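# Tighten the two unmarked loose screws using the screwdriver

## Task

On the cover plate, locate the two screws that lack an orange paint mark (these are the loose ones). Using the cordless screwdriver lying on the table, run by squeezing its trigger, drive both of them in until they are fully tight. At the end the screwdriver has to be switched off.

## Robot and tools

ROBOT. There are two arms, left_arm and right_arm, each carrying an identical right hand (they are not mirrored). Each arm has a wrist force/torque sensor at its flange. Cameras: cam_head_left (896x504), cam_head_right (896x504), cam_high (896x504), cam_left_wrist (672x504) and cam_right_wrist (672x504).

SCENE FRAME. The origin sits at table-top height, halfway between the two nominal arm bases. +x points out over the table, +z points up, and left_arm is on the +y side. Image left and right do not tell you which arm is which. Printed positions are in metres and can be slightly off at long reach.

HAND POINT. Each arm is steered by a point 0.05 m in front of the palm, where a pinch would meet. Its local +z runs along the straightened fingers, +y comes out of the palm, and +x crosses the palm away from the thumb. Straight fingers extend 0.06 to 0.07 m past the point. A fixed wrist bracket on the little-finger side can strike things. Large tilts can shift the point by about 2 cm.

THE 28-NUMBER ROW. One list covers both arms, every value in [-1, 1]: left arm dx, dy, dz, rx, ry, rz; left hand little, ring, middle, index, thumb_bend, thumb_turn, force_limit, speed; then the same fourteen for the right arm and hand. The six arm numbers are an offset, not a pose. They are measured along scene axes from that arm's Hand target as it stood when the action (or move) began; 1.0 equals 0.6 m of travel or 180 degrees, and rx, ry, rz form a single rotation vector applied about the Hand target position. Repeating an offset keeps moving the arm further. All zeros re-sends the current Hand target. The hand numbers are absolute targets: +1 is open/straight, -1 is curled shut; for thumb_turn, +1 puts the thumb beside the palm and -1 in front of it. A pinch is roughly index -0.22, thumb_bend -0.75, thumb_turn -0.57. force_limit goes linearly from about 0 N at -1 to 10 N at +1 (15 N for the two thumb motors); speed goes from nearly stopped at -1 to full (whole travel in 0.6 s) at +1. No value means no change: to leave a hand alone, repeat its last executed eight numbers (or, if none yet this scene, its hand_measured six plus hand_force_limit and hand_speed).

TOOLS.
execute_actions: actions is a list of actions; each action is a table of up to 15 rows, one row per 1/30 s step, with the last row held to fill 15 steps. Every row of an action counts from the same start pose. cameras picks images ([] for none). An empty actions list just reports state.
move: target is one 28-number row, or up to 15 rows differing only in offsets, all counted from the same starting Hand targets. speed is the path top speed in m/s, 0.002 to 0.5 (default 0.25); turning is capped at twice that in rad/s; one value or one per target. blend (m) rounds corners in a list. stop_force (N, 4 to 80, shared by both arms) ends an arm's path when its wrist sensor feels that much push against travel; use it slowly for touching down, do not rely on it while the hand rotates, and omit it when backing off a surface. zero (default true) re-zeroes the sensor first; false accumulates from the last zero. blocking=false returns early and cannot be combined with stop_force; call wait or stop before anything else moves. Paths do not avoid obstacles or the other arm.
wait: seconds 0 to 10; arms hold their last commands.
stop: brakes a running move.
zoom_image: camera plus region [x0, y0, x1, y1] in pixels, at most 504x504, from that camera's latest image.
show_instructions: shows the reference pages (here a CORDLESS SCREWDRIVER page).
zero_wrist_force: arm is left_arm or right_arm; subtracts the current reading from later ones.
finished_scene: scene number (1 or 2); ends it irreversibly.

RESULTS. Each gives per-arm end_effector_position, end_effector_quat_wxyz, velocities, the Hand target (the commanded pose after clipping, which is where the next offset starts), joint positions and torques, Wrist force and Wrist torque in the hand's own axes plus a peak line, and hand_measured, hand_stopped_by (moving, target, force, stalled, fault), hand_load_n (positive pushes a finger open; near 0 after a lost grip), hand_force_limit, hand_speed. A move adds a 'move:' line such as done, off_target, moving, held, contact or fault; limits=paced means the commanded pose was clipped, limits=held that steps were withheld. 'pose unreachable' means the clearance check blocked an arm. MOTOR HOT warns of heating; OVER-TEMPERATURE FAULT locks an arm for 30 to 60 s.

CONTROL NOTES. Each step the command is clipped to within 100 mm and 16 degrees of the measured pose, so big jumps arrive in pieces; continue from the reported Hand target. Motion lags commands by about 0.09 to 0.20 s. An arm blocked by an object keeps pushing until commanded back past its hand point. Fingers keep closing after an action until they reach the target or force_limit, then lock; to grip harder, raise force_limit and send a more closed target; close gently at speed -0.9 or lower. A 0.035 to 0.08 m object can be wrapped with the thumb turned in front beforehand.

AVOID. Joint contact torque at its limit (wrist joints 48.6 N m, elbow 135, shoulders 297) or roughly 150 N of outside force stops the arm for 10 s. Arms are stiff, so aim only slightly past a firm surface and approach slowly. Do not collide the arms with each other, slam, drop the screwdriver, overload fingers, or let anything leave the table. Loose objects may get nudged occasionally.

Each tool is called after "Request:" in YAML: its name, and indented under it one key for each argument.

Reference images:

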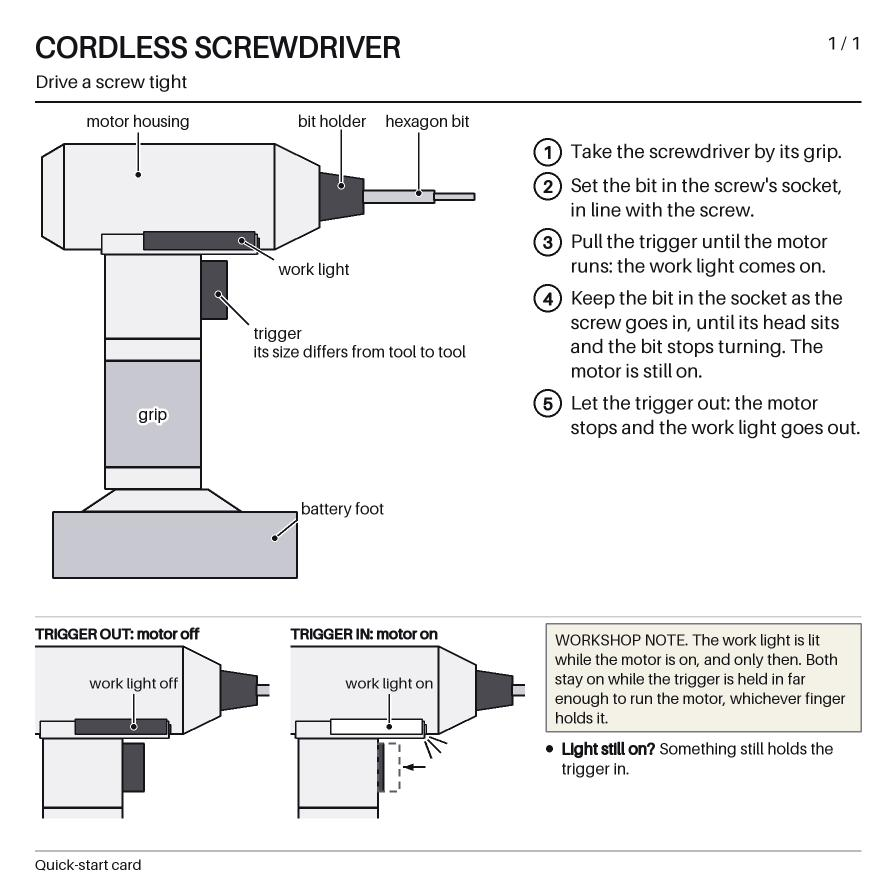

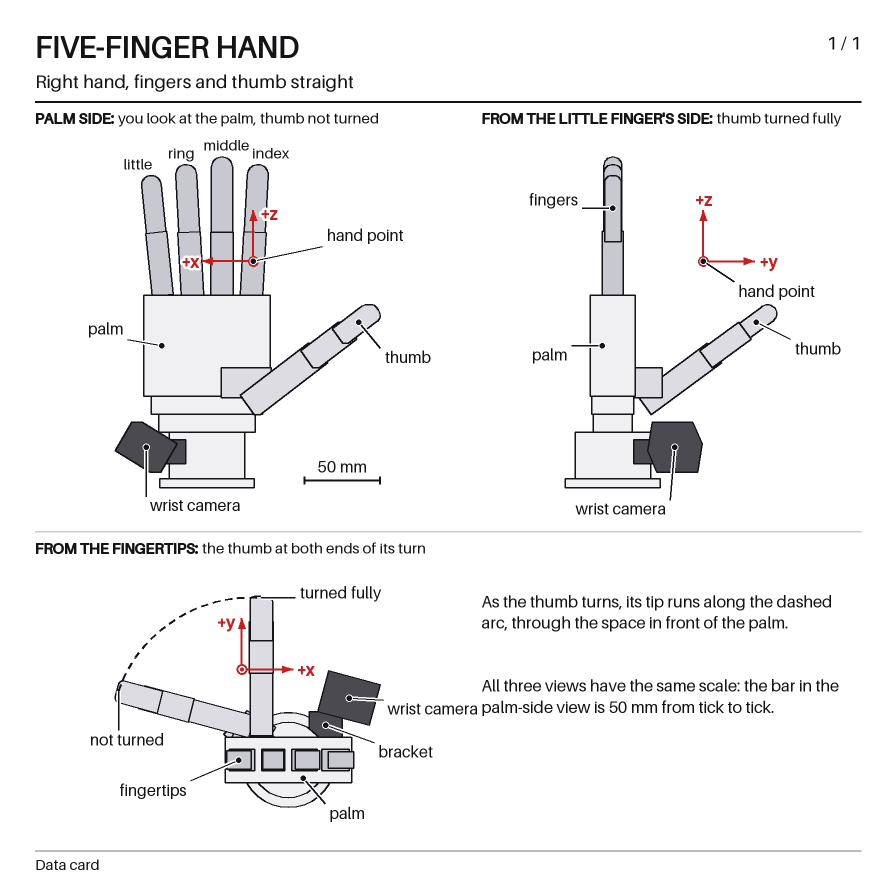

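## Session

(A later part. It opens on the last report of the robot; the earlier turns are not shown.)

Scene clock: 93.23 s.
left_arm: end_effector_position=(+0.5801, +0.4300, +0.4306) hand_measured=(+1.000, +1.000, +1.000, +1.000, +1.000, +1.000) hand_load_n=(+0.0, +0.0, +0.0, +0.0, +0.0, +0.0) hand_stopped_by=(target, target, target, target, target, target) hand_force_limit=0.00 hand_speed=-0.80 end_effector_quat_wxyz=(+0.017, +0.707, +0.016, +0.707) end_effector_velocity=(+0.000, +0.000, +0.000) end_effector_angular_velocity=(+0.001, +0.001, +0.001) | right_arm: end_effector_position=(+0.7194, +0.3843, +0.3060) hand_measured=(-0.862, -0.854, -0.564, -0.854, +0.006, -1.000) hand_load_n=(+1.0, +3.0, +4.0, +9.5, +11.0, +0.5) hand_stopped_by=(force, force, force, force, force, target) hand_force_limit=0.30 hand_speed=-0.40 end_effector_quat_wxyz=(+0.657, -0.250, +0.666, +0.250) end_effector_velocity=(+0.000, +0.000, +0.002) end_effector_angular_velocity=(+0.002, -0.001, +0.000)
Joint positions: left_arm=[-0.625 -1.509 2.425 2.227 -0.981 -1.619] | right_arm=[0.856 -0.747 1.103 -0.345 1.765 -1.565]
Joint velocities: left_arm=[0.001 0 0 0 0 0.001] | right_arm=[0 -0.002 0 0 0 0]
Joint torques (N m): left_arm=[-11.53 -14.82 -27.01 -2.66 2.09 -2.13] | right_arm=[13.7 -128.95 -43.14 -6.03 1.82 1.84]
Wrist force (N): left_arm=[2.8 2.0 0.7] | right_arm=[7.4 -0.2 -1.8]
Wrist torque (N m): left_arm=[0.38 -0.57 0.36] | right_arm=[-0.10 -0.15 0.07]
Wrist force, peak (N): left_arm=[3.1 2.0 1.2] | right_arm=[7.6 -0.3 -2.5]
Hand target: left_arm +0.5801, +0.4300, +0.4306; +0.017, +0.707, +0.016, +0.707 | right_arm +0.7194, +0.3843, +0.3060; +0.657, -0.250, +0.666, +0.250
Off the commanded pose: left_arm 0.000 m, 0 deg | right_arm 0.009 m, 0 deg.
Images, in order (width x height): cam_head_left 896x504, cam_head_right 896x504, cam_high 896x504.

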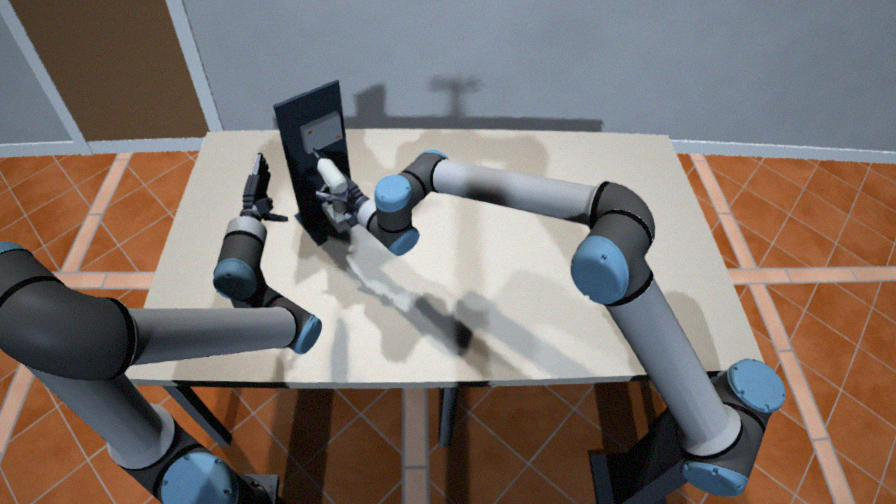

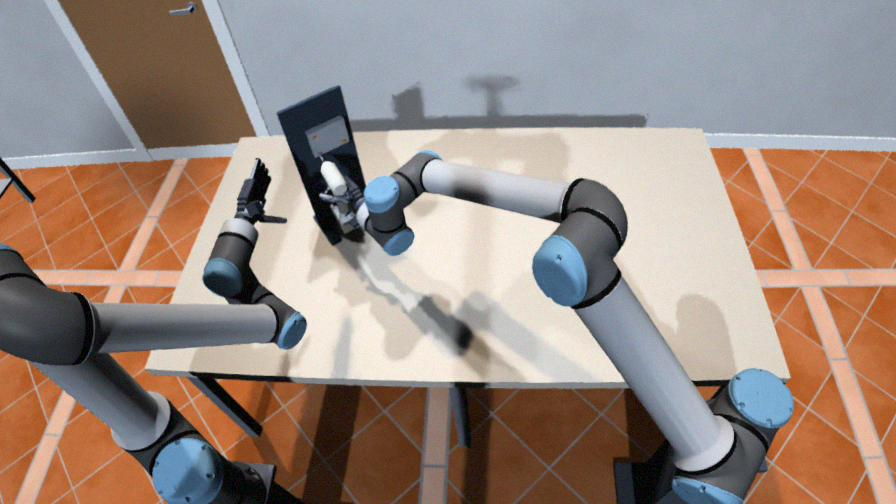

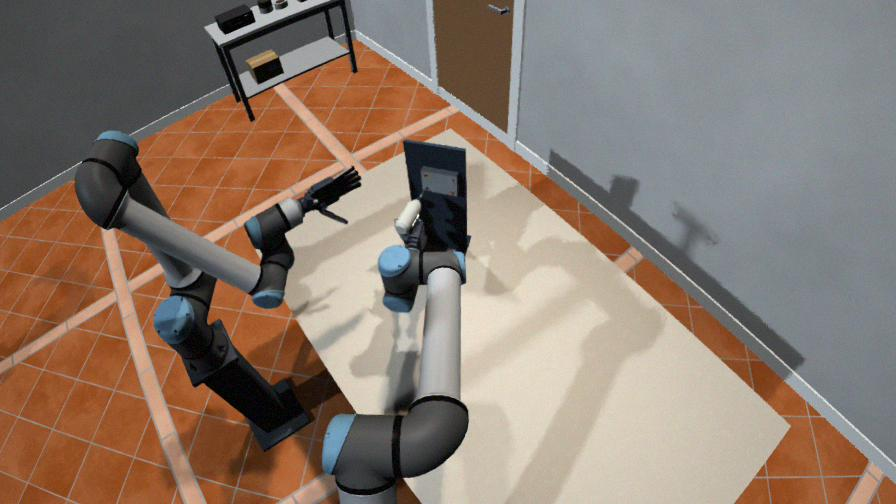

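Request:
zoom_image:
  camera: "cam_high"
  region: [441, 170, 466, 190]

Request:
zoom_image:
  camera: "cam_head_right"
  region: [332, 115, 352, 135]

Request:
wait:
  seconds: 0
  cameras: ["cam_left_wrist"]

Request:
zoom_image:
  camera: "cam_left_wrist"
  region: [373, 190, 403, 212]

Scaled by 20.160.

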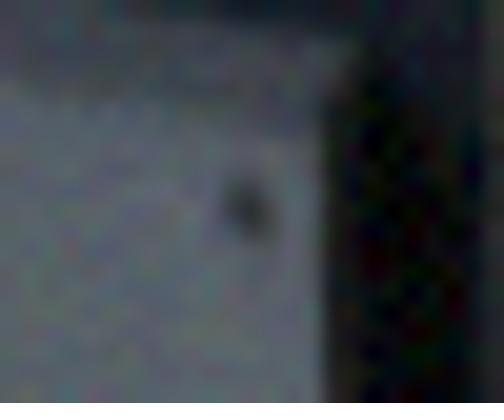

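Scaled by 25.200.

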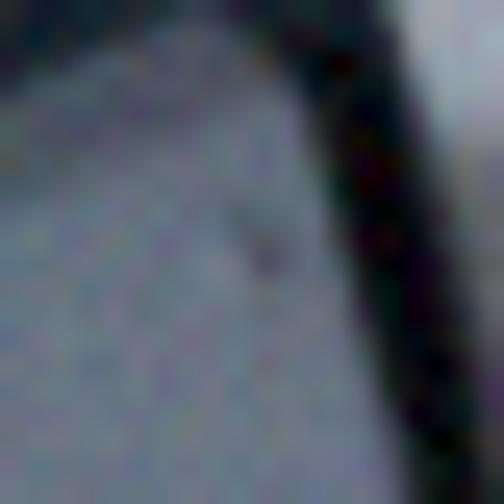

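Scene clock: 93.60 s.
left_arm: end_effector_position=(+0.5801, +0.4300, +0.4306) hand_measured=(+1.000, +1.000, +1.000, +1.000, +1.000, +1.000) hand_load_n=(+0.0, +0.0, +0.0, +0.0, +0.0, +0.0) hand_stopped_by=(target, target, target, target, target, target) hand_force_limit=0.00 hand_speed=-0.80 end_effector_quat_wxyz=(+0.017, +0.707, +0.016, +0.707) end_effector_velocity=(+0.000, +0.000, +0.000) end_effector_angular_velocity=(-0.001, -0.001, +0.000) | right_arm: end_effector_position=(+0.7194, +0.3843, +0.3060) hand_measured=(-0.862, -0.854, -0.564, -0.854, +0.006, -1.000) hand_load_n=(+1.5, +3.0, +4.0, +9.5, +11.0, +0.5) hand_stopped_by=(force, force, force, force, force, target) hand_force_limit=0.30 hand_speed=-0.40 end_effector_quat_wxyz=(+0.657, -0.250, +0.666, +0.250) end_effector_velocity=(+0.000, +0.000, +0.000) end_effector_angular_velocity=(+0.000, +0.000, +0.000)
Joint positions: left_arm=[-0.625 -1.509 2.425 2.227 -0.981 -1.619] | right_arm=[0.856 -0.747 1.103 -0.345 1.765 -1.565]
Joint velocities: left_arm=[0 0 0 -0.001 0.001 0] | right_arm=[0 0 0 0.001 0 0]
Joint torques (N m): left_arm=[-13.89 -17.24 -27.68 -2.6 1.71 -2.39] | right_arm=[14.87 -127.95 -43.71 -5.75 1.65 1.55]
Wrist force (N): left_arm=[2.9 1.6 1.1] | right_arm=[7.6 -0.4 -2.2]
Wrist torque (N m): left_arm=[0.30 -0.60 0.35] | right_arm=[-0.12 -0.16 0.07]
Wrist force, peak (N): left_arm=[3.0 2.0 0.9] | right_arm=[7.9 0.0 -2.0]
Hand target: left_arm +0.5801, +0.4300, +0.4306; +0.017, +0.707, +0.016, +0.707 | right_arm +0.7194, +0.3843, +0.3060; +0.657, -0.250, +0.666, +0.250
Off the commanded pose: left_arm 0.000 m, 0 deg | right_arm 0.009 m, 0 deg.
Images, in order (width x height): cam_left_wrist 672x504.

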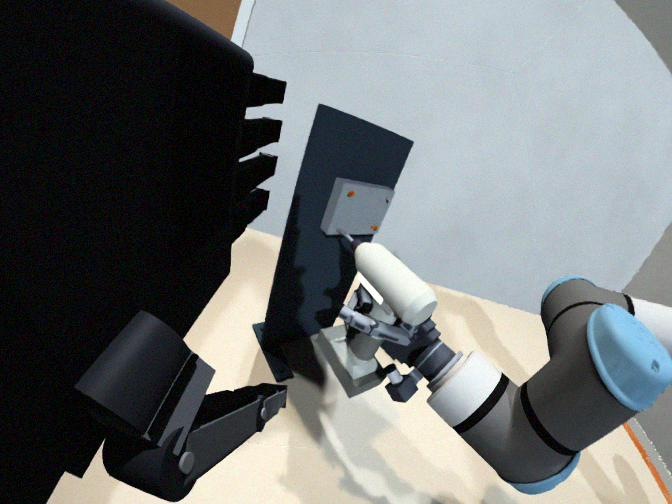

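Scaled by 16.800 from the camera's 672x504 image, which has a finer 960x720 frame.

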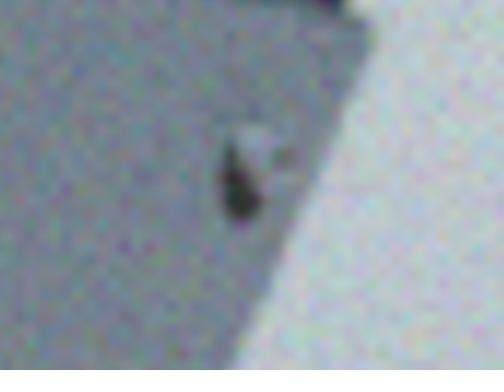

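Request:
move:
  target: [0,0,0,0,0,0,1,1,1,1,1,1,0,-0.8,-0.00555,0.00231,0.001,0,0,0,-0.98,-0.98,-0.98,-0.9,-0.98,-1,0.3,-0.4]
  speed: 0.03
  cameras: []

Request:
move:
  target: [0,0,0,0,0,0,1,1,1,1,1,1,0,-0.8,0.014,0.0093,0,0,0,0,-0.98,-0.98,-0.98,-0.9,-0.98,-1,0.3,-0.4]
  speed: 0.008
  stop_force: 4
  cameras: ["cam_left_wrist"]

Request:
zoom_image:
  camera: "cam_left_wrist"
  region: [330, 220, 360, 242]

Scene clock: 94.87 s.
left_arm: end_effector_position=(+0.5801, +0.4300, +0.4306) hand_measured=(+1.000, +1.000, +1.000, +1.000, +1.000, +1.000) hand_load_n=(+0.0, +0.0, +0.0, +0.0, +0.0, +0.0) hand_stopped_by=(target, target, target, target, target, target) hand_force_limit=0.00 hand_speed=-0.80 end_effector_quat_wxyz=(+0.017, +0.707, +0.016, +0.707) end_effector_velocity=(+0.000, -0.001, +0.000) end_effector_angular_velocity=(+0.000, +0.000, -0.001) | right_arm: end_effector_position=(+0.7160, +0.3857, +0.3066) hand_measured=(-0.862, -0.854, -0.564, -0.854, +0.006, -1.000) hand_load_n=(+1.0, +3.0, +4.0, +10.0, +11.0, +1.0) hand_stopped_by=(force, force, force, force, force, target) hand_force_limit=0.30 hand_speed=-0.40 end_effector_quat_wxyz=(+0.657, -0.250, +0.666, +0.250) end_effector_velocity=(+0.000, +0.000, +0.000) end_effector_angular_velocity=(+0.000, +0.000, +0.000)
Joint positions: left_arm=[-0.625 -1.509 2.425 2.227 -0.981 -1.619] | right_arm=[0.86 -0.748 1.103 -0.344 1.769 -1.565]
Joint velocities: left_arm=[-0.001 0 0 0 0 0] | right_arm=[0 0 0 0.001 0 0]
Joint torques (N m): left_arm=[-11.36 -14.56 -27.96 -2.56 2.08 -2.19] | right_arm=[2.12 -126.33 -41.59 -1.66 0.97 2.12]
Wrist force (N): left_arm=[3.0 1.9 1.4] | right_arm=[7.4 0.0 -0.5]
Wrist torque (N m): left_arm=[0.32 -0.63 0.37] | right_arm=[-0.13 -0.12 0.07]
Wrist force, peak (N): left_arm=[3.2 2.1 1.2] | right_arm=[8.0 -0.3 -2.2]
Hand target: left_arm +0.5801, +0.4300, +0.4306; +0.017, +0.707, +0.016, +0.707 | right_arm +0.7161, +0.3857, +0.3066; +0.657, -0.250, +0.666, +0.250
Off the commanded pose: left_arm 0.000 m, 0 deg | right_arm 0.000 m, 0 deg.
move: done
No camera images: "cameras" was empty.

Scene clock: 97.37 s.
left_arm: end_effector_position=(+0.5801, +0.4300, +0.4306) hand_measured=(+1.000, +1.000, +1.000, +1.000, +1.000, +1.000) hand_load_n=(+0.0, +0.0, +0.0, +0.0, -0.5, +0.0) hand_stopped_by=(target, target, target, target, target, target) hand_force_limit=0.00 hand_speed=-0.80 end_effector_quat_wxyz=(+0.017, +0.707, +0.016, +0.707) end_effector_velocity=(+0.000, -0.001, +0.000) end_effector_angular_velocity=(+0.000, +0.000, -0.001) | right_arm: end_effector_position=(+0.7230, +0.3903, +0.3066) hand_measured=(-0.862, -0.854, -0.564, -0.854, +0.006, -1.000) hand_load_n=(+0.5, +2.5, +4.0, +9.5, +11.5, +0.5) hand_stopped_by=(force, force, force, force, force, target) hand_force_limit=0.30 hand_speed=-0.40 end_effector_quat_wxyz=(+0.657, -0.250, +0.666, +0.250) end_effector_velocity=(+0.000, +0.000, +0.001) end_effector_angular_velocity=(+0.001, -0.001, +0.000)
Joint positions: left_arm=[-0.625 -1.509 2.425 2.227 -0.981 -1.619] | right_arm=[0.857 -0.735 1.08 -0.333 1.766 -1.565]
Joint velocities: left_arm=[-0.001 0 0 0.001 0 0] | right_arm=[0 -0.001 0 0 0 0]
Joint torques (N m): left_arm=[-13.01 -14.22 -26.57 -2.35 1.84 -1.42] | right_arm=[12 -131.74 -45.7 -6.8 2.46 0.53]
Wrist force (N): left_arm=[2.7 1.7 1.0] | right_arm=[9.3 1.1 -5.2]
Wrist torque (N m): left_arm=[0.32 -0.57 0.35] | right_arm=[-0.01 -0.07 0.12]
Wrist force, peak (N): left_arm=[3.2 2.0 1.1] | right_arm=[14.1 4.3 -20.4]
Hand target: left_arm +0.5801, +0.4300, +0.4306; +0.017, +0.707, +0.016, +0.707 | right_arm +0.7230, +0.3903, +0.3066; +0.657, -0.250, +0.666, +0.250
Off the commanded pose: left_arm 0.000 m, 0 deg | right_arm 0.002 m, 0 deg.
move: contact (right_arm)
Images, in order (width x height): cam_left_wrist 672x504.

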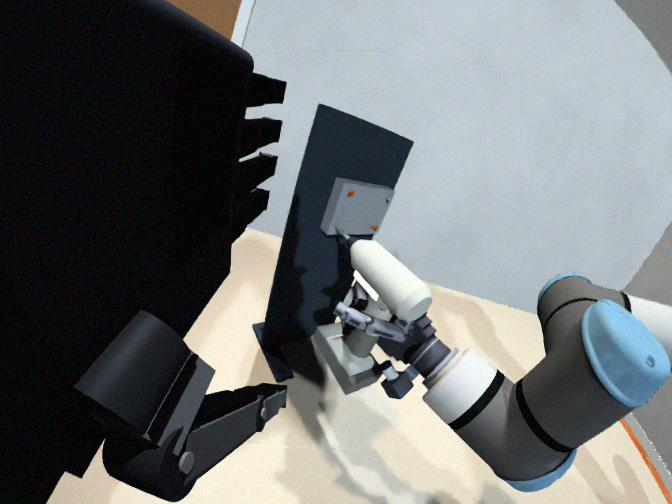

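Scaled by 16.800 from the camera's 672x504 image, which has a finer 960x720 frame.

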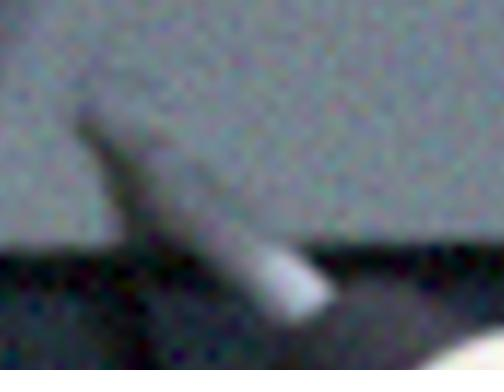

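Request:
move:
  target:
    - [0,0,0,0,0,0,1,1,1,1,1,1,0,-0.8,-0.01248,-0.00833,0,0,0,0,-0.98,-0.98,-0.98,-0.9,-0.98,-1,0.3,-0.4]
    - [0,0,0,0,0,0,1,1,1,1,1,1,0,-0.8,-0.00721,-0.01624,0.0015,0,0,0,-0.98,-0.98,-0.98,-0.9,-0.98,-1,0.3,-0.4]
  speed: 0.04
  cameras: []

Request:
move:
  target: [0,0,0,0,0,0,1,1,1,1,1,1,0,-0.8,0.014,0.0093,0,0,0,0,-0.98,-0.98,-0.98,-0.9,-0.98,-1,0.3,-0.4]
  speed: 0.006
  stop_force: 4
  cameras: ["cam_left_wrist"]

Request:
zoom_image:
  camera: "cam_left_wrist"
  region: [330, 220, 360, 242]

Scene clock: 98.67 s.
left_arm: end_effector_position=(+0.5801, +0.4300, +0.4306) hand_measured=(+1.000, +1.000, +1.000, +1.000, +1.000, +1.000) hand_load_n=(+0.0, +0.0, +0.0, +0.0, +0.0, +0.0) hand_stopped_by=(target, target, target, target, target, target) hand_force_limit=0.00 hand_speed=-0.80 end_effector_quat_wxyz=(+0.017, +0.707, +0.016, +0.707) end_effector_velocity=(+0.000, +0.000, +0.000) end_effector_angular_velocity=(+0.002, +0.000, +0.001) | right_arm: end_effector_position=(+0.7188, +0.3804, +0.3075) hand_measured=(-0.862, -0.854, -0.564, -0.854, +0.006, -1.000) hand_load_n=(+0.5, +2.5, +4.0, +10.0, +11.0, +1.0) hand_stopped_by=(force, force, force, force, force, target) hand_force_limit=0.30 hand_speed=-0.40 end_effector_quat_wxyz=(+0.657, -0.250, +0.666, +0.250) end_effector_velocity=(+0.000, +0.001, -0.001) end_effector_angular_velocity=(+0.000, +0.000, -0.001)
Joint positions: left_arm=[-0.625 -1.509 2.425 2.227 -0.981 -1.619] | right_arm=[0.854 -0.754 1.114 -0.348 1.764 -1.565]
Joint velocities: left_arm=[0 -0.001 0 0 0.001 0.002] | right_arm=[0.001 0.003 -0.003 0.001 0.002 0]
Joint torques (N m): left_arm=[-10.74 -16.02 -25.51 -2.4 2.21 -1.74] | right_arm=[18.24 -109.1 -53.11 -4.42 1.9 0.5]
Wrist force (N): left_arm=[2.7 2.3 1.0] | right_arm=[7.3 -0.1 -0.2]
Wrist torque (N m): left_arm=[0.41 -0.56 0.36] | right_arm=[-0.16 -0.12 0.06]
Wrist force, peak (N): left_arm=[3.3 1.8 1.1] | right_arm=[9.2 0.7 -5.2]
Hand target: left_arm +0.5801, +0.4300, +0.4306; +0.017, +0.707, +0.016, +0.707 | right_arm +0.7187, +0.3806, +0.3074; +0.657, -0.250, +0.666, +0.250
Off the commanded pose: left_arm 0.000 m, 0 deg | right_arm 0.000 m, 0 deg.
move: done
No camera images: "cameras" was empty.

Scene clock: 100.13 s.
left_arm: end_effector_position=(+0.5801, +0.4300, +0.4306) hand_measured=(+1.000, +1.000, +1.000, +1.000, +1.000, +1.000) hand_load_n=(+0.0, +0.0, +0.0, +0.0, +0.0, +0.0) hand_stopped_by=(target, target, target, target, target, target) hand_force_limit=0.00 hand_speed=-0.80 end_effector_quat_wxyz=(+0.017, +0.707, +0.016, +0.707) end_effector_velocity=(+0.000, -0.001, +0.000) end_effector_angular_velocity=(+0.000, +0.000, -0.001) | right_arm: end_effector_position=(+0.7210, +0.3821, +0.3075) hand_measured=(-0.862, -0.854, -0.564, -0.854, +0.006, -1.000) hand_load_n=(+1.0, +2.5, +4.0, +9.5, +11.0, +0.5) hand_stopped_by=(force, force, force, force, force, target) hand_force_limit=0.30 hand_speed=-0.40 end_effector_quat_wxyz=(+0.657, -0.250, +0.666, +0.250) end_effector_velocity=(+0.000, +0.000, +0.001) end_effector_angular_velocity=(+0.001, -0.001, +0.000)
Joint positions: left_arm=[-0.625 -1.509 2.425 2.227 -0.981 -1.619] | right_arm=[0.853 -0.75 1.106 -0.344 1.763 -1.565]
Joint velocities: left_arm=[-0.001 -0.001 0 0.001 0 0] | right_arm=[0 0 0 -0.001 0 0]
Joint torques (N m): left_arm=[-11.33 -15.23 -24.61 -2.24 1.99 -1.41] | right_arm=[11.99 -128.35 -42.16 -6.46 2.03 -0.23]
Wrist force (N): left_arm=[2.9 1.9 1.0] | right_arm=[7.6 0.0 -2.5]
Wrist torque (N m): left_arm=[0.35 -0.59 0.36] | right_arm=[-0.08 -0.14 0.08]
Wrist force, peak (N): left_arm=[2.9 2.2 0.7] | right_arm=[9.3 1.0 -12.6]
Hand target: left_arm +0.5801, +0.4300, +0.4306; +0.017, +0.707, +0.016, +0.707 | right_arm +0.7210, +0.3821, +0.3075; +0.657, -0.250, +0.666, +0.250
Off the commanded pose: left_arm 0.000 m, 0 deg | right_arm 0.007 m, 0 deg.
move: contact (right_arm)
Images, in order (width x height): cam_left_wrist 672x504.

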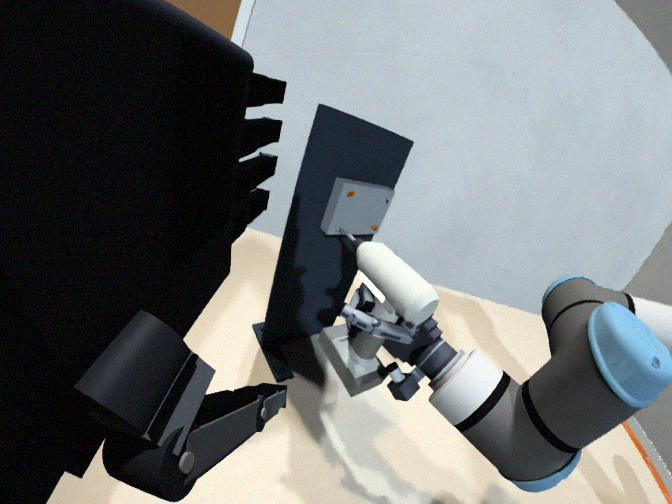

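Scaled by 16.800 from the camera's 672x504 image, which has a finer 960x720 frame.

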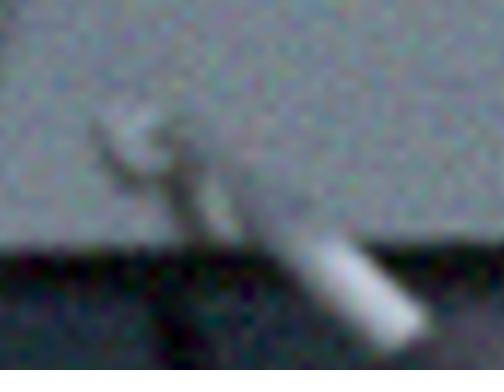

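Request:
move:
  target: [0,0,0,0,0,0,1,1,1,1,1,1,0,-0.8,0.0006,0.0004,0,0,0,0,-0.98,-0.98,-0.98,-0.9,-0.98,-1,0.3,-0.4]
  speed: 0.01
  cameras: []

Request:
move:
  target: [0,0,0,0,0,0,1,1,1,1,1,1,0,-0.8,0,0,-0.0058,0,0,0,-0.98,-0.98,-0.98,-0.9,-0.98,-1,0.3,-0.4]
  speed: 0.006
  stop_force: 4
  cameras: ["cam_left_wrist"]

Request:
zoom_image:
  camera: "cam_left_wrist"
  region: [330, 220, 360, 242]

Scene clock: 101.37 s.
left_arm: end_effector_position=(+0.5801, +0.4300, +0.4306) hand_measured=(+1.000, +1.000, +1.000, +1.000, +1.000, +1.000) hand_load_n=(+0.0, +0.0, +0.0, +0.0, +0.0, +0.0) hand_stopped_by=(target, target, target, target, target, target) hand_force_limit=0.00 hand_speed=-0.80 end_effector_quat_wxyz=(+0.017, +0.707, +0.016, +0.707) end_effector_velocity=(+0.000, +0.000, +0.000) end_effector_angular_velocity=(+0.000, +0.000, +0.000) | right_arm: end_effector_position=(+0.7212, +0.3824, +0.3075) hand_measured=(-0.862, -0.854, -0.564, -0.854, +0.006, -1.000) hand_load_n=(+1.5, +3.0, +3.5, +9.0, +11.5, +0.0) hand_stopped_by=(force, force, force, force, force, target) hand_force_limit=0.30 hand_speed=-0.40 end_effector_quat_wxyz=(+0.657, -0.250, +0.666, +0.250) end_effector_velocity=(+0.000, +0.000, +0.002) end_effector_angular_velocity=(+0.002, -0.001, +0.000)
Joint positions: left_arm=[-0.625 -1.509 2.425 2.227 -0.981 -1.619] | right_arm=[0.853 -0.749 1.104 -0.344 1.763 -1.565]
Joint velocities: left_arm=[0 0 0 0 0 0] | right_arm=[0 -0.002 0 0 0 0]
Joint torques (N m): left_arm=[-11.18 -17.47 -25 -2.63 2.33 -1.59] | right_arm=[-19.54 -111.91 -57.05 -3.83 -0.89 0.08]
Wrist force (N): left_arm=[2.8 1.8 0.9] | right_arm=[9.3 0.1 -14.3]
Wrist torque (N m): left_arm=[0.35 -0.57 0.35] | right_arm=[0.49 -0.36 0.14]
Wrist force, peak (N): left_arm=[3.2 1.9 1.1] | right_arm=[9.9 1.2 -16.6]
Hand target: left_arm +0.5801, +0.4300, +0.4306; +0.017, +0.707, +0.016, +0.707 | right_arm +0.7213, +0.3824, +0.3075; +0.657, -0.250, +0.666, +0.250
Off the commanded pose: left_arm 0.000 m, 0 deg | right_arm 0.000 m, 0 deg.
move: done
No camera images: "cameras" was empty.

Scene clock: 102.57 s.
left_arm: end_effector_position=(+0.5801, +0.4300, +0.4306) hand_measured=(+1.000, +1.000, +1.000, +1.000, +1.000, +1.000) hand_load_n=(+0.0, +0.0, +0.0, +0.0, +0.0, +0.0) hand_stopped_by=(target, target, target, target, target, target) hand_force_limit=0.00 hand_speed=-0.80 end_effector_quat_wxyz=(+0.017, +0.707, +0.016, +0.707) end_effector_velocity=(+0.000, +0.000, +0.000) end_effector_angular_velocity=(+0.000, +0.001, +0.001) | right_arm: end_effector_position=(+0.7214, +0.3824, +0.3039) hand_measured=(-0.862, -0.854, -0.564, -0.854, +0.006, -1.000) hand_load_n=(+1.0, +2.5, +3.5, +10.0, +11.0, +0.5) hand_stopped_by=(force, force, force, force, force, target) hand_force_limit=0.30 hand_speed=-0.40 end_effector_quat_wxyz=(+0.657, -0.250, +0.666, +0.250) end_effector_velocity=(+0.000, +0.000, -0.001) end_effector_angular_velocity=(+0.000, +0.000, +0.000)
Joint positions: left_arm=[-0.625 -1.509 2.425 2.227 -0.981 -1.619] | right_arm=[0.853 -0.747 1.107 -0.348 1.763 -1.565]
Joint velocities: left_arm=[0 0 0 0 0.001 0] | right_arm=[0 0.001 0 -0.001 0 0]
Joint torques (N m): left_arm=[-12.4 -13.62 -25.35 -2.27 2.01 -1.84] | right_arm=[-8.71 -125.21 -43.3 -1.46 1.11 0.25]
Wrist force (N): left_arm=[2.8 1.8 1.2] | right_arm=[8.0 0.9 -2.4]
Wrist torque (N m): left_arm=[0.32 -0.58 0.35] | right_arm=[-0.19 -0.16 0.05]
Wrist force, peak (N): left_arm=[3.3 1.8 1.1] | right_arm=[10.0 0.7 -16.8]
Hand target: left_arm +0.5801, +0.4300, +0.4306; +0.017, +0.707, +0.016, +0.707 | right_arm +0.7213, +0.3824, +0.3040; +0.657, -0.250, +0.666, +0.250
Off the commanded pose: left_arm 0.000 m, 0 deg | right_arm 0.000 m, 0 deg.
move: done
Images, in order (width x height): cam_left_wrist 672x504.

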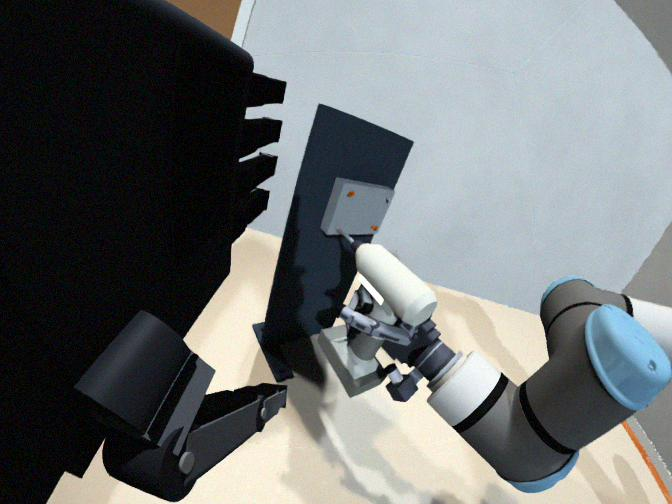

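Scaled by 16.800 from the camera's 672x504 image, which has a finer 960x720 frame.

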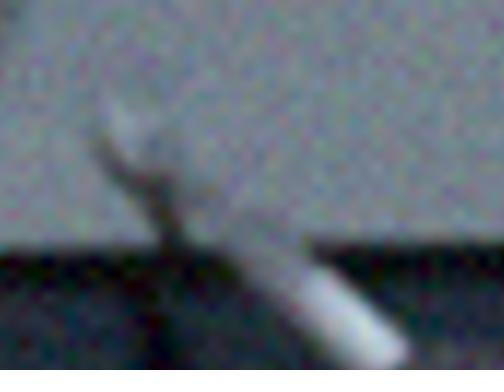

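Request:
move:
  target: [0,0,0,0,0,0,1,1,1,1,1,1,0,-0.8,0.0139,0.00925,0,0,0,0,-0.98,-0.98,-0.98,-0.9,-0.98,-1,0.3,-0.4]
  speed: 0.005
  stop_force: 8
  cameras: ["cam_left_wrist"]

Request:
zoom_image:
  camera: "cam_left_wrist"
  region: [330, 220, 360, 242]

Scene clock: 105.17 s.
left_arm: end_effector_position=(+0.5801, +0.4300, +0.4306) hand_measured=(+1.000, +1.000, +1.000, +1.000, +1.000, +1.000) hand_load_n=(+0.0, +0.0, +0.0, +0.0, +0.0, +0.0) hand_stopped_by=(target, target, target, target, target, target) hand_force_limit=0.00 hand_speed=-0.80 end_effector_quat_wxyz=(+0.017, +0.707, +0.016, +0.707) end_effector_velocity=(+0.000, +0.001, +0.000) end_effector_angular_velocity=(-0.001, -0.001, +0.002) | right_arm: end_effector_position=(+0.7234, +0.3837, +0.3039) hand_measured=(-0.862, -0.854, -0.564, -0.854, +0.006, -1.000) hand_load_n=(+1.0, +3.0, +3.5, +10.5, +10.5, +1.0) hand_stopped_by=(force, force, force, force, force, target) hand_force_limit=0.30 hand_speed=-0.40 end_effector_quat_wxyz=(+0.657, -0.250, +0.666, +0.250) end_effector_velocity=(+0.000, +0.000, +0.000) end_effector_angular_velocity=(+0.000, +0.000, +0.000)
Joint positions: left_arm=[-0.625 -1.509 2.425 2.227 -0.981 -1.619] | right_arm=[0.853 -0.743 1.1 -0.345 1.762 -1.565]
Joint velocities: left_arm=[0.001 0 0 0 0.001 -0.001] | right_arm=[0 -0.001 0 0.001 0 0]
Joint torques (N m): left_arm=[-12.29 -15.42 -23.3 -1.78 2.52 -2.33] | right_arm=[10.62 -128.54 -42.24 -6.46 2.13 0.13]
Wrist force (N): left_arm=[2.7 2.1 1.0] | right_arm=[7.6 0.2 -2.1]
Wrist torque (N m): left_arm=[0.38 -0.57 0.36] | right_arm=[-0.11 -0.15 0.07]
Wrist force, peak (N): left_arm=[3.0 2.1 1.3] | right_arm=[9.7 2.5 -10.5]
Hand target: left_arm +0.5801, +0.4300, +0.4306; +0.017, +0.707, +0.016, +0.707 | right_arm +0.7233, +0.3838, +0.3040; +0.657, -0.250, +0.666, +0.250
Off the commanded pose: left_arm 0.000 m, 0 deg | right_arm 0.008 m, 0 deg.
move: contact (right_arm)
Images, in order (width x height): cam_left_wrist 672x504.

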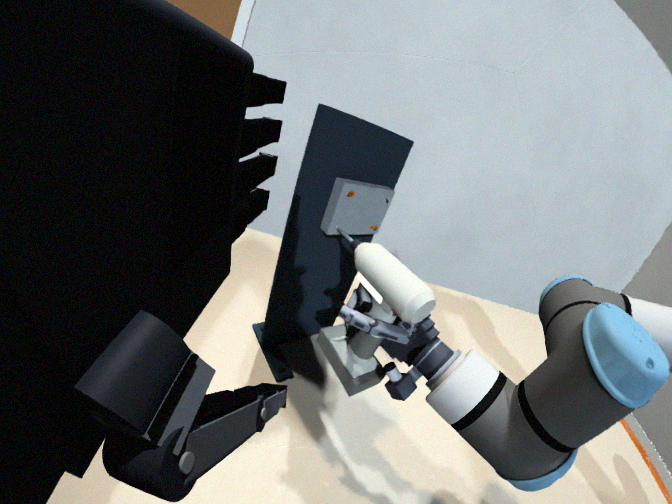

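Scaled by 16.800 from the camera's 672x504 image, which has a finer 960x720 frame.

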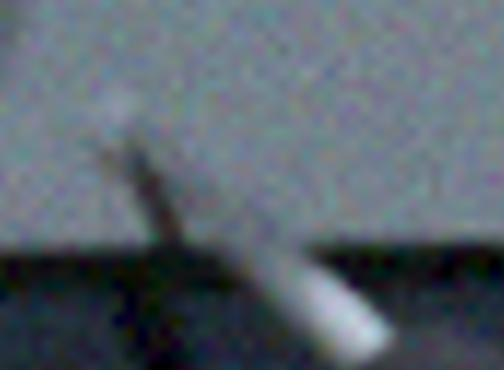

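Request:
move:
  target: [0,0,0,0,0,0,1,1,1,1,1,1,0,-0.8,0.0139,0.00925,0,0,0,0,-0.98,-0.98,-0.98,-0.9,-0.98,-1,0.3,-0.4]
  speed: 0.004
  stop_force: 8
  cameras: ["cam_left_wrist","cam_high"]

Request:
zoom_image:
  camera: "cam_left_wrist"
  region: [330, 220, 360, 242]

Request:
zoom_image:
  camera: "cam_high"
  region: [415, 180, 440, 200]

Scene clock: 106.27 s.
left_arm: end_effector_position=(+0.5801, +0.4300, +0.4306) hand_measured=(+1.000, +1.000, +1.000, +1.000, +1.000, +1.000) hand_load_n=(+0.0, +0.0, +0.0, +0.0, +0.0, +0.0) hand_stopped_by=(target, target, target, target, target, target) hand_force_limit=0.00 hand_speed=-0.80 end_effector_quat_wxyz=(+0.017, +0.707, +0.016, +0.707) end_effector_velocity=(+0.000, -0.001, +0.000) end_effector_angular_velocity=(+0.000, +0.000, -0.001) | right_arm: end_effector_position=(+0.7235, +0.3840, +0.3040) hand_measured=(-0.862, -0.854, -0.564, -0.854, +0.006, -1.000) hand_load_n=(+1.0, +2.5, +3.0, +9.5, +11.0, +0.5) hand_stopped_by=(force, force, force, force, force, target) hand_force_limit=0.30 hand_speed=-0.40 end_effector_quat_wxyz=(+0.657, -0.250, +0.666, +0.250) end_effector_velocity=(+0.000, +0.000, -0.001) end_effector_angular_velocity=(+0.000, +0.001, +0.000)
Joint positions: left_arm=[-0.625 -1.509 2.425 2.227 -0.981 -1.619] | right_arm=[0.853 -0.743 1.099 -0.345 1.762 -1.565]
Joint velocities: left_arm=[-0.001 0 0 0.001 0 -0.001] | right_arm=[0 0 0 0 0 0]
Joint torques (N m): left_arm=[-12.98 -13.83 -23.32 -2.1 2.06 -2.17] | right_arm=[-2.94 -126.27 -47.88 -6.37 2.68 0.14]
Wrist force (N): left_arm=[2.4 2.1 0.9] | right_arm=[8.9 1.7 -8.0]
Wrist torque (N m): left_arm=[0.38 -0.51 0.33] | right_arm=[0.06 -0.07 0.07]
Wrist force, peak (N): left_arm=[3.2 1.8 1.0] | right_arm=[12.1 2.3 -18.1]
Hand target: left_arm +0.5801, +0.4300, +0.4306; +0.017, +0.707, +0.016, +0.707 | right_arm +0.7235, +0.3840, +0.3040; +0.657, -0.250, +0.666, +0.250
Off the commanded pose: left_arm 0.000 m, 0 deg | right_arm 0.010 m, 0 deg.
move: contact (right_arm)
Images, in order (width x height): cam_high 896x504, cam_left_wrist 672x504.

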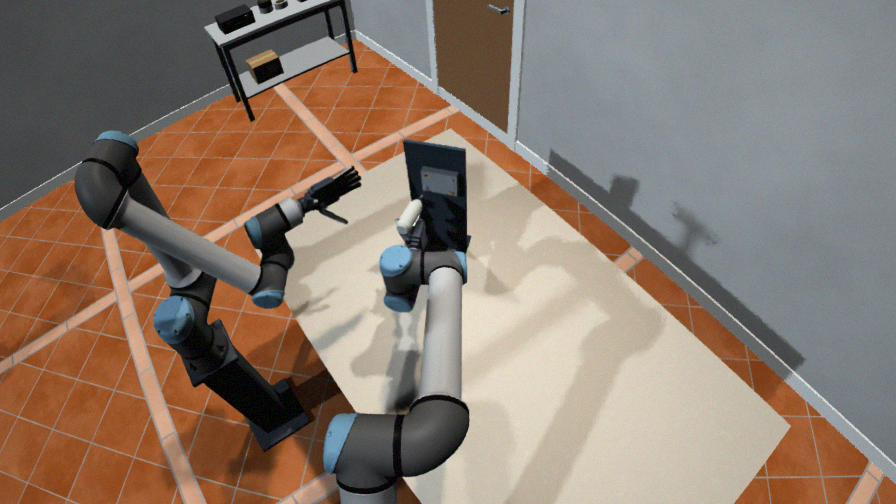

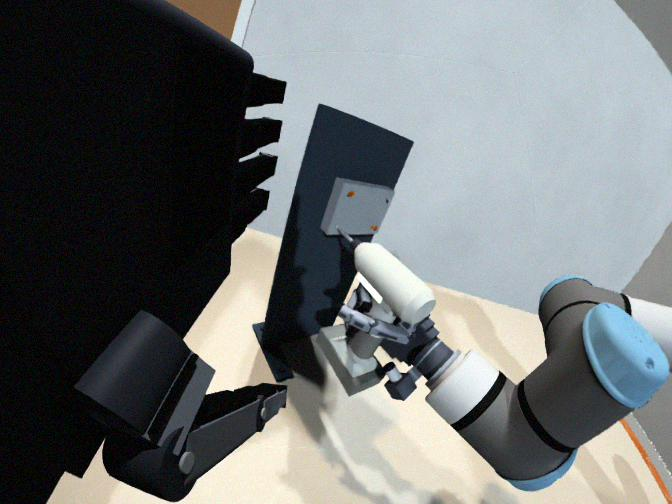

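Scaled by 16.800 from the camera's 672x504 image, which has a finer 960x720 frame.

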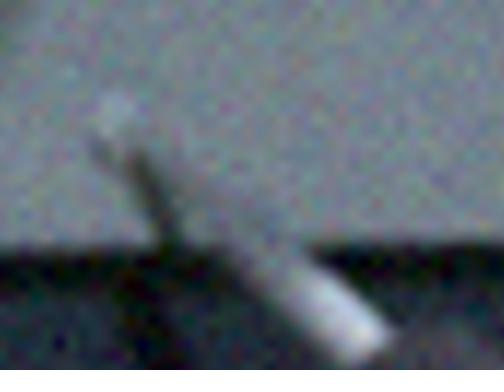

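Scaled by 20.160.

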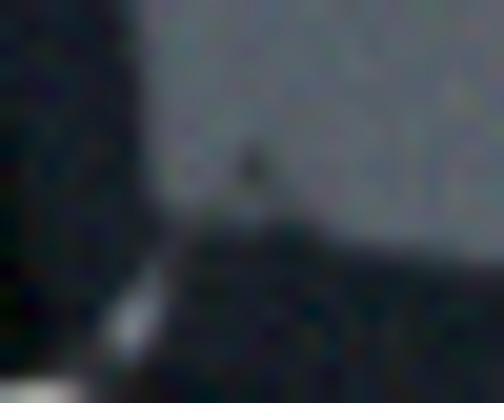

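Request:
move:
  target: [0,0,0,0,0,0,1,1,1,1,1,1,0,-0.8,0.0139,0.00925,0,0,0,0,-0.98,-0.98,-0.98,-0.9,-0.98,-1,0.3,-0.4]
  speed: 0.004
  stop_force: 6
  cameras: ["cam_left_wrist"]

Request:
wait:
  seconds: 1
  cameras: ["cam_left_wrist"]

Request:
zoom_image:
  camera: "cam_left_wrist"
  region: [330, 220, 360, 242]

Scene clock: 107.30 s.
left_arm: end_effector_position=(+0.5801, +0.4300, +0.4306) hand_measured=(+1.000, +1.000, +1.000, +1.000, +1.000, +1.000) hand_load_n=(+0.0, +0.0, +0.0, -0.5, +0.0, +0.0) hand_stopped_by=(target, target, target, target, target, target) hand_force_limit=0.00 hand_speed=-0.80 end_effector_quat_wxyz=(+0.017, +0.707, +0.016, +0.707) end_effector_velocity=(+0.000, -0.001, +0.000) end_effector_angular_velocity=(+0.000, +0.000, -0.001) | right_arm: end_effector_position=(+0.7237, +0.3841, +0.3041) hand_measured=(-0.862, -0.854, -0.564, -0.854, +0.006, -1.000) hand_load_n=(+0.5, +2.5, +2.5, +9.0, +11.0, +0.5) hand_stopped_by=(force, force, force, force, force, target) hand_force_limit=0.30 hand_speed=-0.40 end_effector_quat_wxyz=(+0.657, -0.250, +0.666, +0.250) end_effector_velocity=(+0.000, +0.000, +0.002) end_effector_angular_velocity=(+0.001, -0.001, +0.000)
Joint positions: left_arm=[-0.625 -1.509 2.425 2.227 -0.981 -1.619] | right_arm=[0.853 -0.742 1.098 -0.345 1.762 -1.565]
Joint velocities: left_arm=[-0.001 0 0 0 0 -0.001] | right_arm=[0 -0.001 0 0 0 0]
Joint torques (N m): left_arm=[-14.02 -13 -24.22 -2.09 2.11 -1.68] | right_arm=[-2.93 -122.3 -52.02 -7.01 2.43 0.27]
Wrist force (N): left_arm=[2.8 1.6 0.8] | right_arm=[11.8 1.5 -15.6]
Wrist torque (N m): left_arm=[0.32 -0.58 0.35] | right_arm=[0.30 -0.09 0.13]
Wrist force, peak (N): left_arm=[3.1 1.8 1.1] | right_arm=[12.5 3.7 -19.9]
Hand target: left_arm +0.5801, +0.4300, +0.4306; +0.017, +0.707, +0.016, +0.707 | right_arm +0.7236, +0.3842, +0.3041; +0.657, -0.250, +0.666, +0.250
Off the commanded pose: left_arm 0.000 m, 0 deg | right_arm 0.010 m, 0 deg.
move: contact (right_arm)
Images, in order (width x height): cam_left_wrist 672x504.

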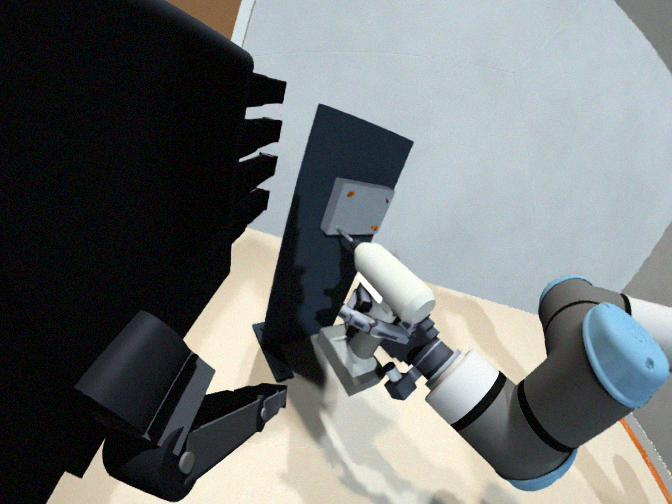

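Scene clock: 108.30 s.
left_arm: end_effector_position=(+0.5801, +0.4300, +0.4306) hand_measured=(+1.000, +1.000, +1.000, +1.000, +1.000, +1.000) hand_load_n=(+0.0, +0.0, +0.0, +0.0, +0.0, +0.0) hand_stopped_by=(target, target, target, target, target, target) hand_force_limit=0.00 hand_speed=-0.80 end_effector_quat_wxyz=(+0.017, +0.707, +0.016, +0.707) end_effector_velocity=(+0.000, -0.001, +0.000) end_effector_angular_velocity=(+0.000, +0.001, -0.001) | right_arm: end_effector_position=(+0.7236, +0.3842, +0.3041) hand_measured=(-0.862, -0.854, -0.564, -0.854, +0.006, -1.000) hand_load_n=(+0.5, +2.5, +2.5, +9.0, +11.5, +0.5) hand_stopped_by=(force, force, force, force, force, target) hand_force_limit=0.30 hand_speed=-0.40 end_effector_quat_wxyz=(+0.657, -0.250, +0.666, +0.250) end_effector_velocity=(+0.000, +0.000, +0.000) end_effector_angular_velocity=(+0.000, +0.000, +0.000)
Joint positions: left_arm=[-0.625 -1.509 2.425 2.227 -0.981 -1.619] | right_arm=[0.853 -0.742 1.098 -0.345 1.762 -1.565]
Joint velocities: left_arm=[-0.001 0 0 0.001 0 0] | right_arm=[0 0.001 0 0 0 0]
Joint torques (N m): left_arm=[-10.28 -14.89 -21.58 -1.91 2.08 -1.58] | right_arm=[0.36 -117.32 -55.19 -5.95 2.72 0.17]
Wrist force (N): left_arm=[2.6 1.7 1.0] | right_arm=[10.6 1.5 -11.4]
Wrist torque (N m): left_arm=[0.32 -0.56 0.34] | right_arm=[0.20 -0.06 0.14]
Wrist force, peak (N): left_arm=[3.2 2.2 0.7] | right_arm=[12.5 1.9 -18.0]
Hand target: left_arm +0.5801, +0.4300, +0.4306; +0.017, +0.707, +0.016, +0.707 | right_arm +0.7236, +0.3842, +0.3041; +0.657, -0.250, +0.666, +0.250
Off the commanded pose: left_arm 0.000 m, 0 deg | right_arm 0.010 m, 0 deg.
wait: 1.00 s; at rest by 0.17 s
Images, in order (width x height): cam_left_wrist 672x504.

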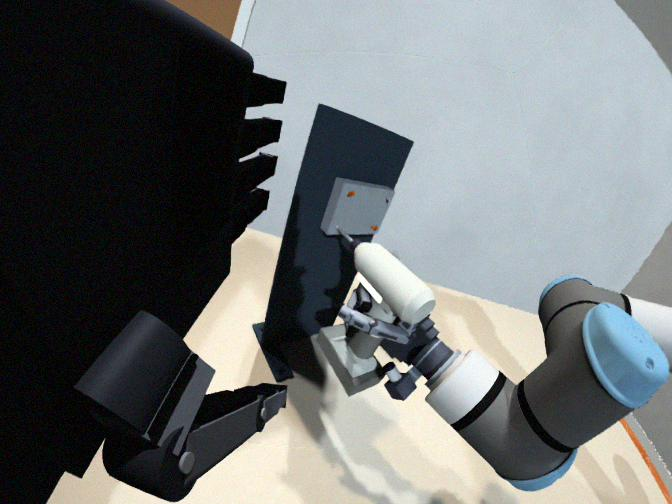

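Scaled by 16.800 from the camera's 672x504 image, which has a finer 960x720 frame.

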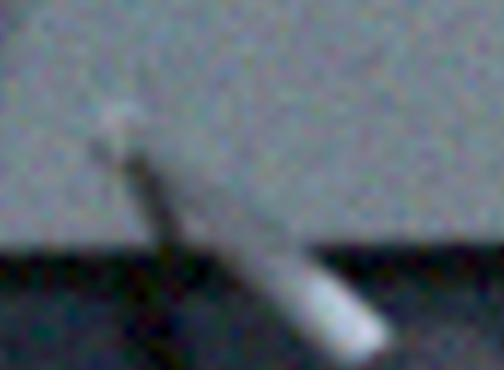

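Request:
move:
  target: [0,0,0,0,0,0,1,1,1,1,1,1,0,-0.8,-0.0416,-0.0277,0,0,0,0,-0.98,-0.98,-0.98,-0.9,-0.98,-1,0.3,-0.4]
  speed: 0.08
  cameras: ["cam_left_wrist","cam_high"]

Request:
zoom_image:
  camera: "cam_left_wrist"
  region: [330, 220, 360, 242]

Request:
zoom_image:
  camera: "cam_high"
  region: [415, 180, 440, 200]

Scene clock: 109.40 s.
left_arm: end_effector_position=(+0.5801, +0.4300, +0.4306) hand_measured=(+1.000, +1.000, +1.000, +1.000, +1.000, +1.000) hand_load_n=(+0.0, +0.0, +0.0, +0.0, +0.0, +0.0) hand_stopped_by=(target, target, target, target, target, target) hand_force_limit=0.00 hand_speed=-0.80 end_effector_quat_wxyz=(+0.017, +0.707, +0.016, +0.707) end_effector_velocity=(+0.000, +0.000, +0.000) end_effector_angular_velocity=(+0.000, +0.000, -0.001) | right_arm: end_effector_position=(+0.6985, +0.3676, +0.3041) hand_measured=(-0.862, -0.854, -0.564, -0.854, +0.006, -1.000) hand_load_n=(+0.5, +3.0, +3.0, +9.5, +11.5, +1.0) hand_stopped_by=(force, force, force, force, force, target) hand_force_limit=0.30 hand_speed=-0.40 end_effector_quat_wxyz=(+0.657, -0.250, +0.666, +0.250) end_effector_velocity=(+0.001, +0.001, +0.000) end_effector_angular_velocity=(+0.000, +0.000, +0.000)
Joint positions: left_arm=[-0.625 -1.509 2.425 2.227 -0.981 -1.619] | right_arm=[0.863 -0.787 1.18 -0.382 1.772 -1.565]
Joint velocities: left_arm=[0 0 0 0 -0.001 0] | right_arm=[0 0.002 -0.004 0.002 0 0]
Joint torques (N m): left_arm=[-11.65 -13.53 -22.01 -2.07 1.58 -1.93] | right_arm=[-14.25 -108.1 -49.34 -1.95 -0.85 2.02]
Wrist force (N): left_arm=[2.9 1.8 1.0] | right_arm=[7.1 -0.3 -0.2]
Wrist torque (N m): left_arm=[0.34 -0.59 0.36] | right_arm=[-0.19 -0.08 0.06]
Wrist force, peak (N): left_arm=[2.9 2.1 0.7] | right_arm=[11.9 1.6 -17.0]
Hand target: left_arm +0.5801, +0.4300, +0.4306; +0.017, +0.707, +0.016, +0.707 | right_arm +0.6987, +0.3675, +0.3040; +0.657, -0.250, +0.666, +0.250
Off the commanded pose: left_arm 0.000 m, 0 deg | right_arm 0.000 m, 0 deg.
move: done
Images, in order (width x height): cam_high 896x504, cam_left_wrist 672x504.

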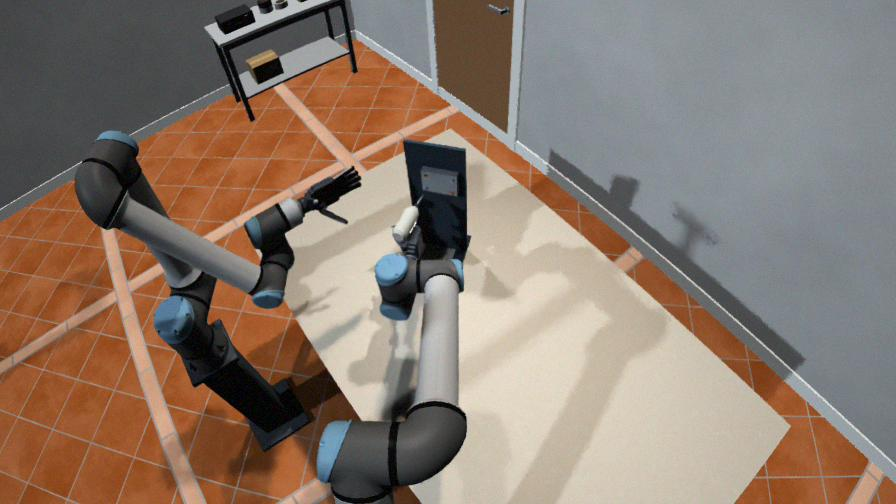

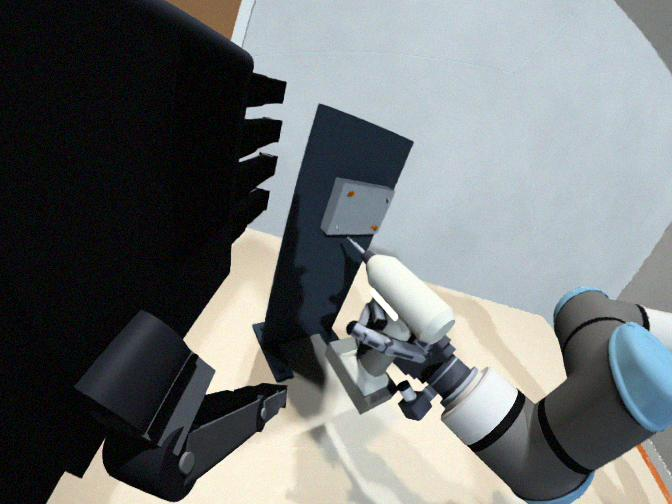

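Scaled by 16.800 from the camera's 672x504 image, which has a finer 960x720 frame.

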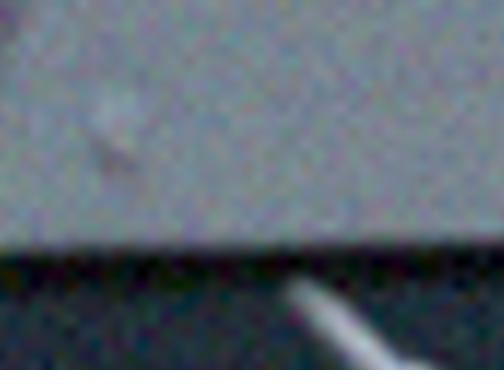

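Scaled by 20.160.

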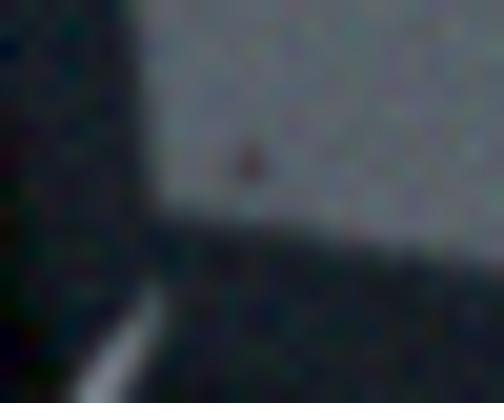

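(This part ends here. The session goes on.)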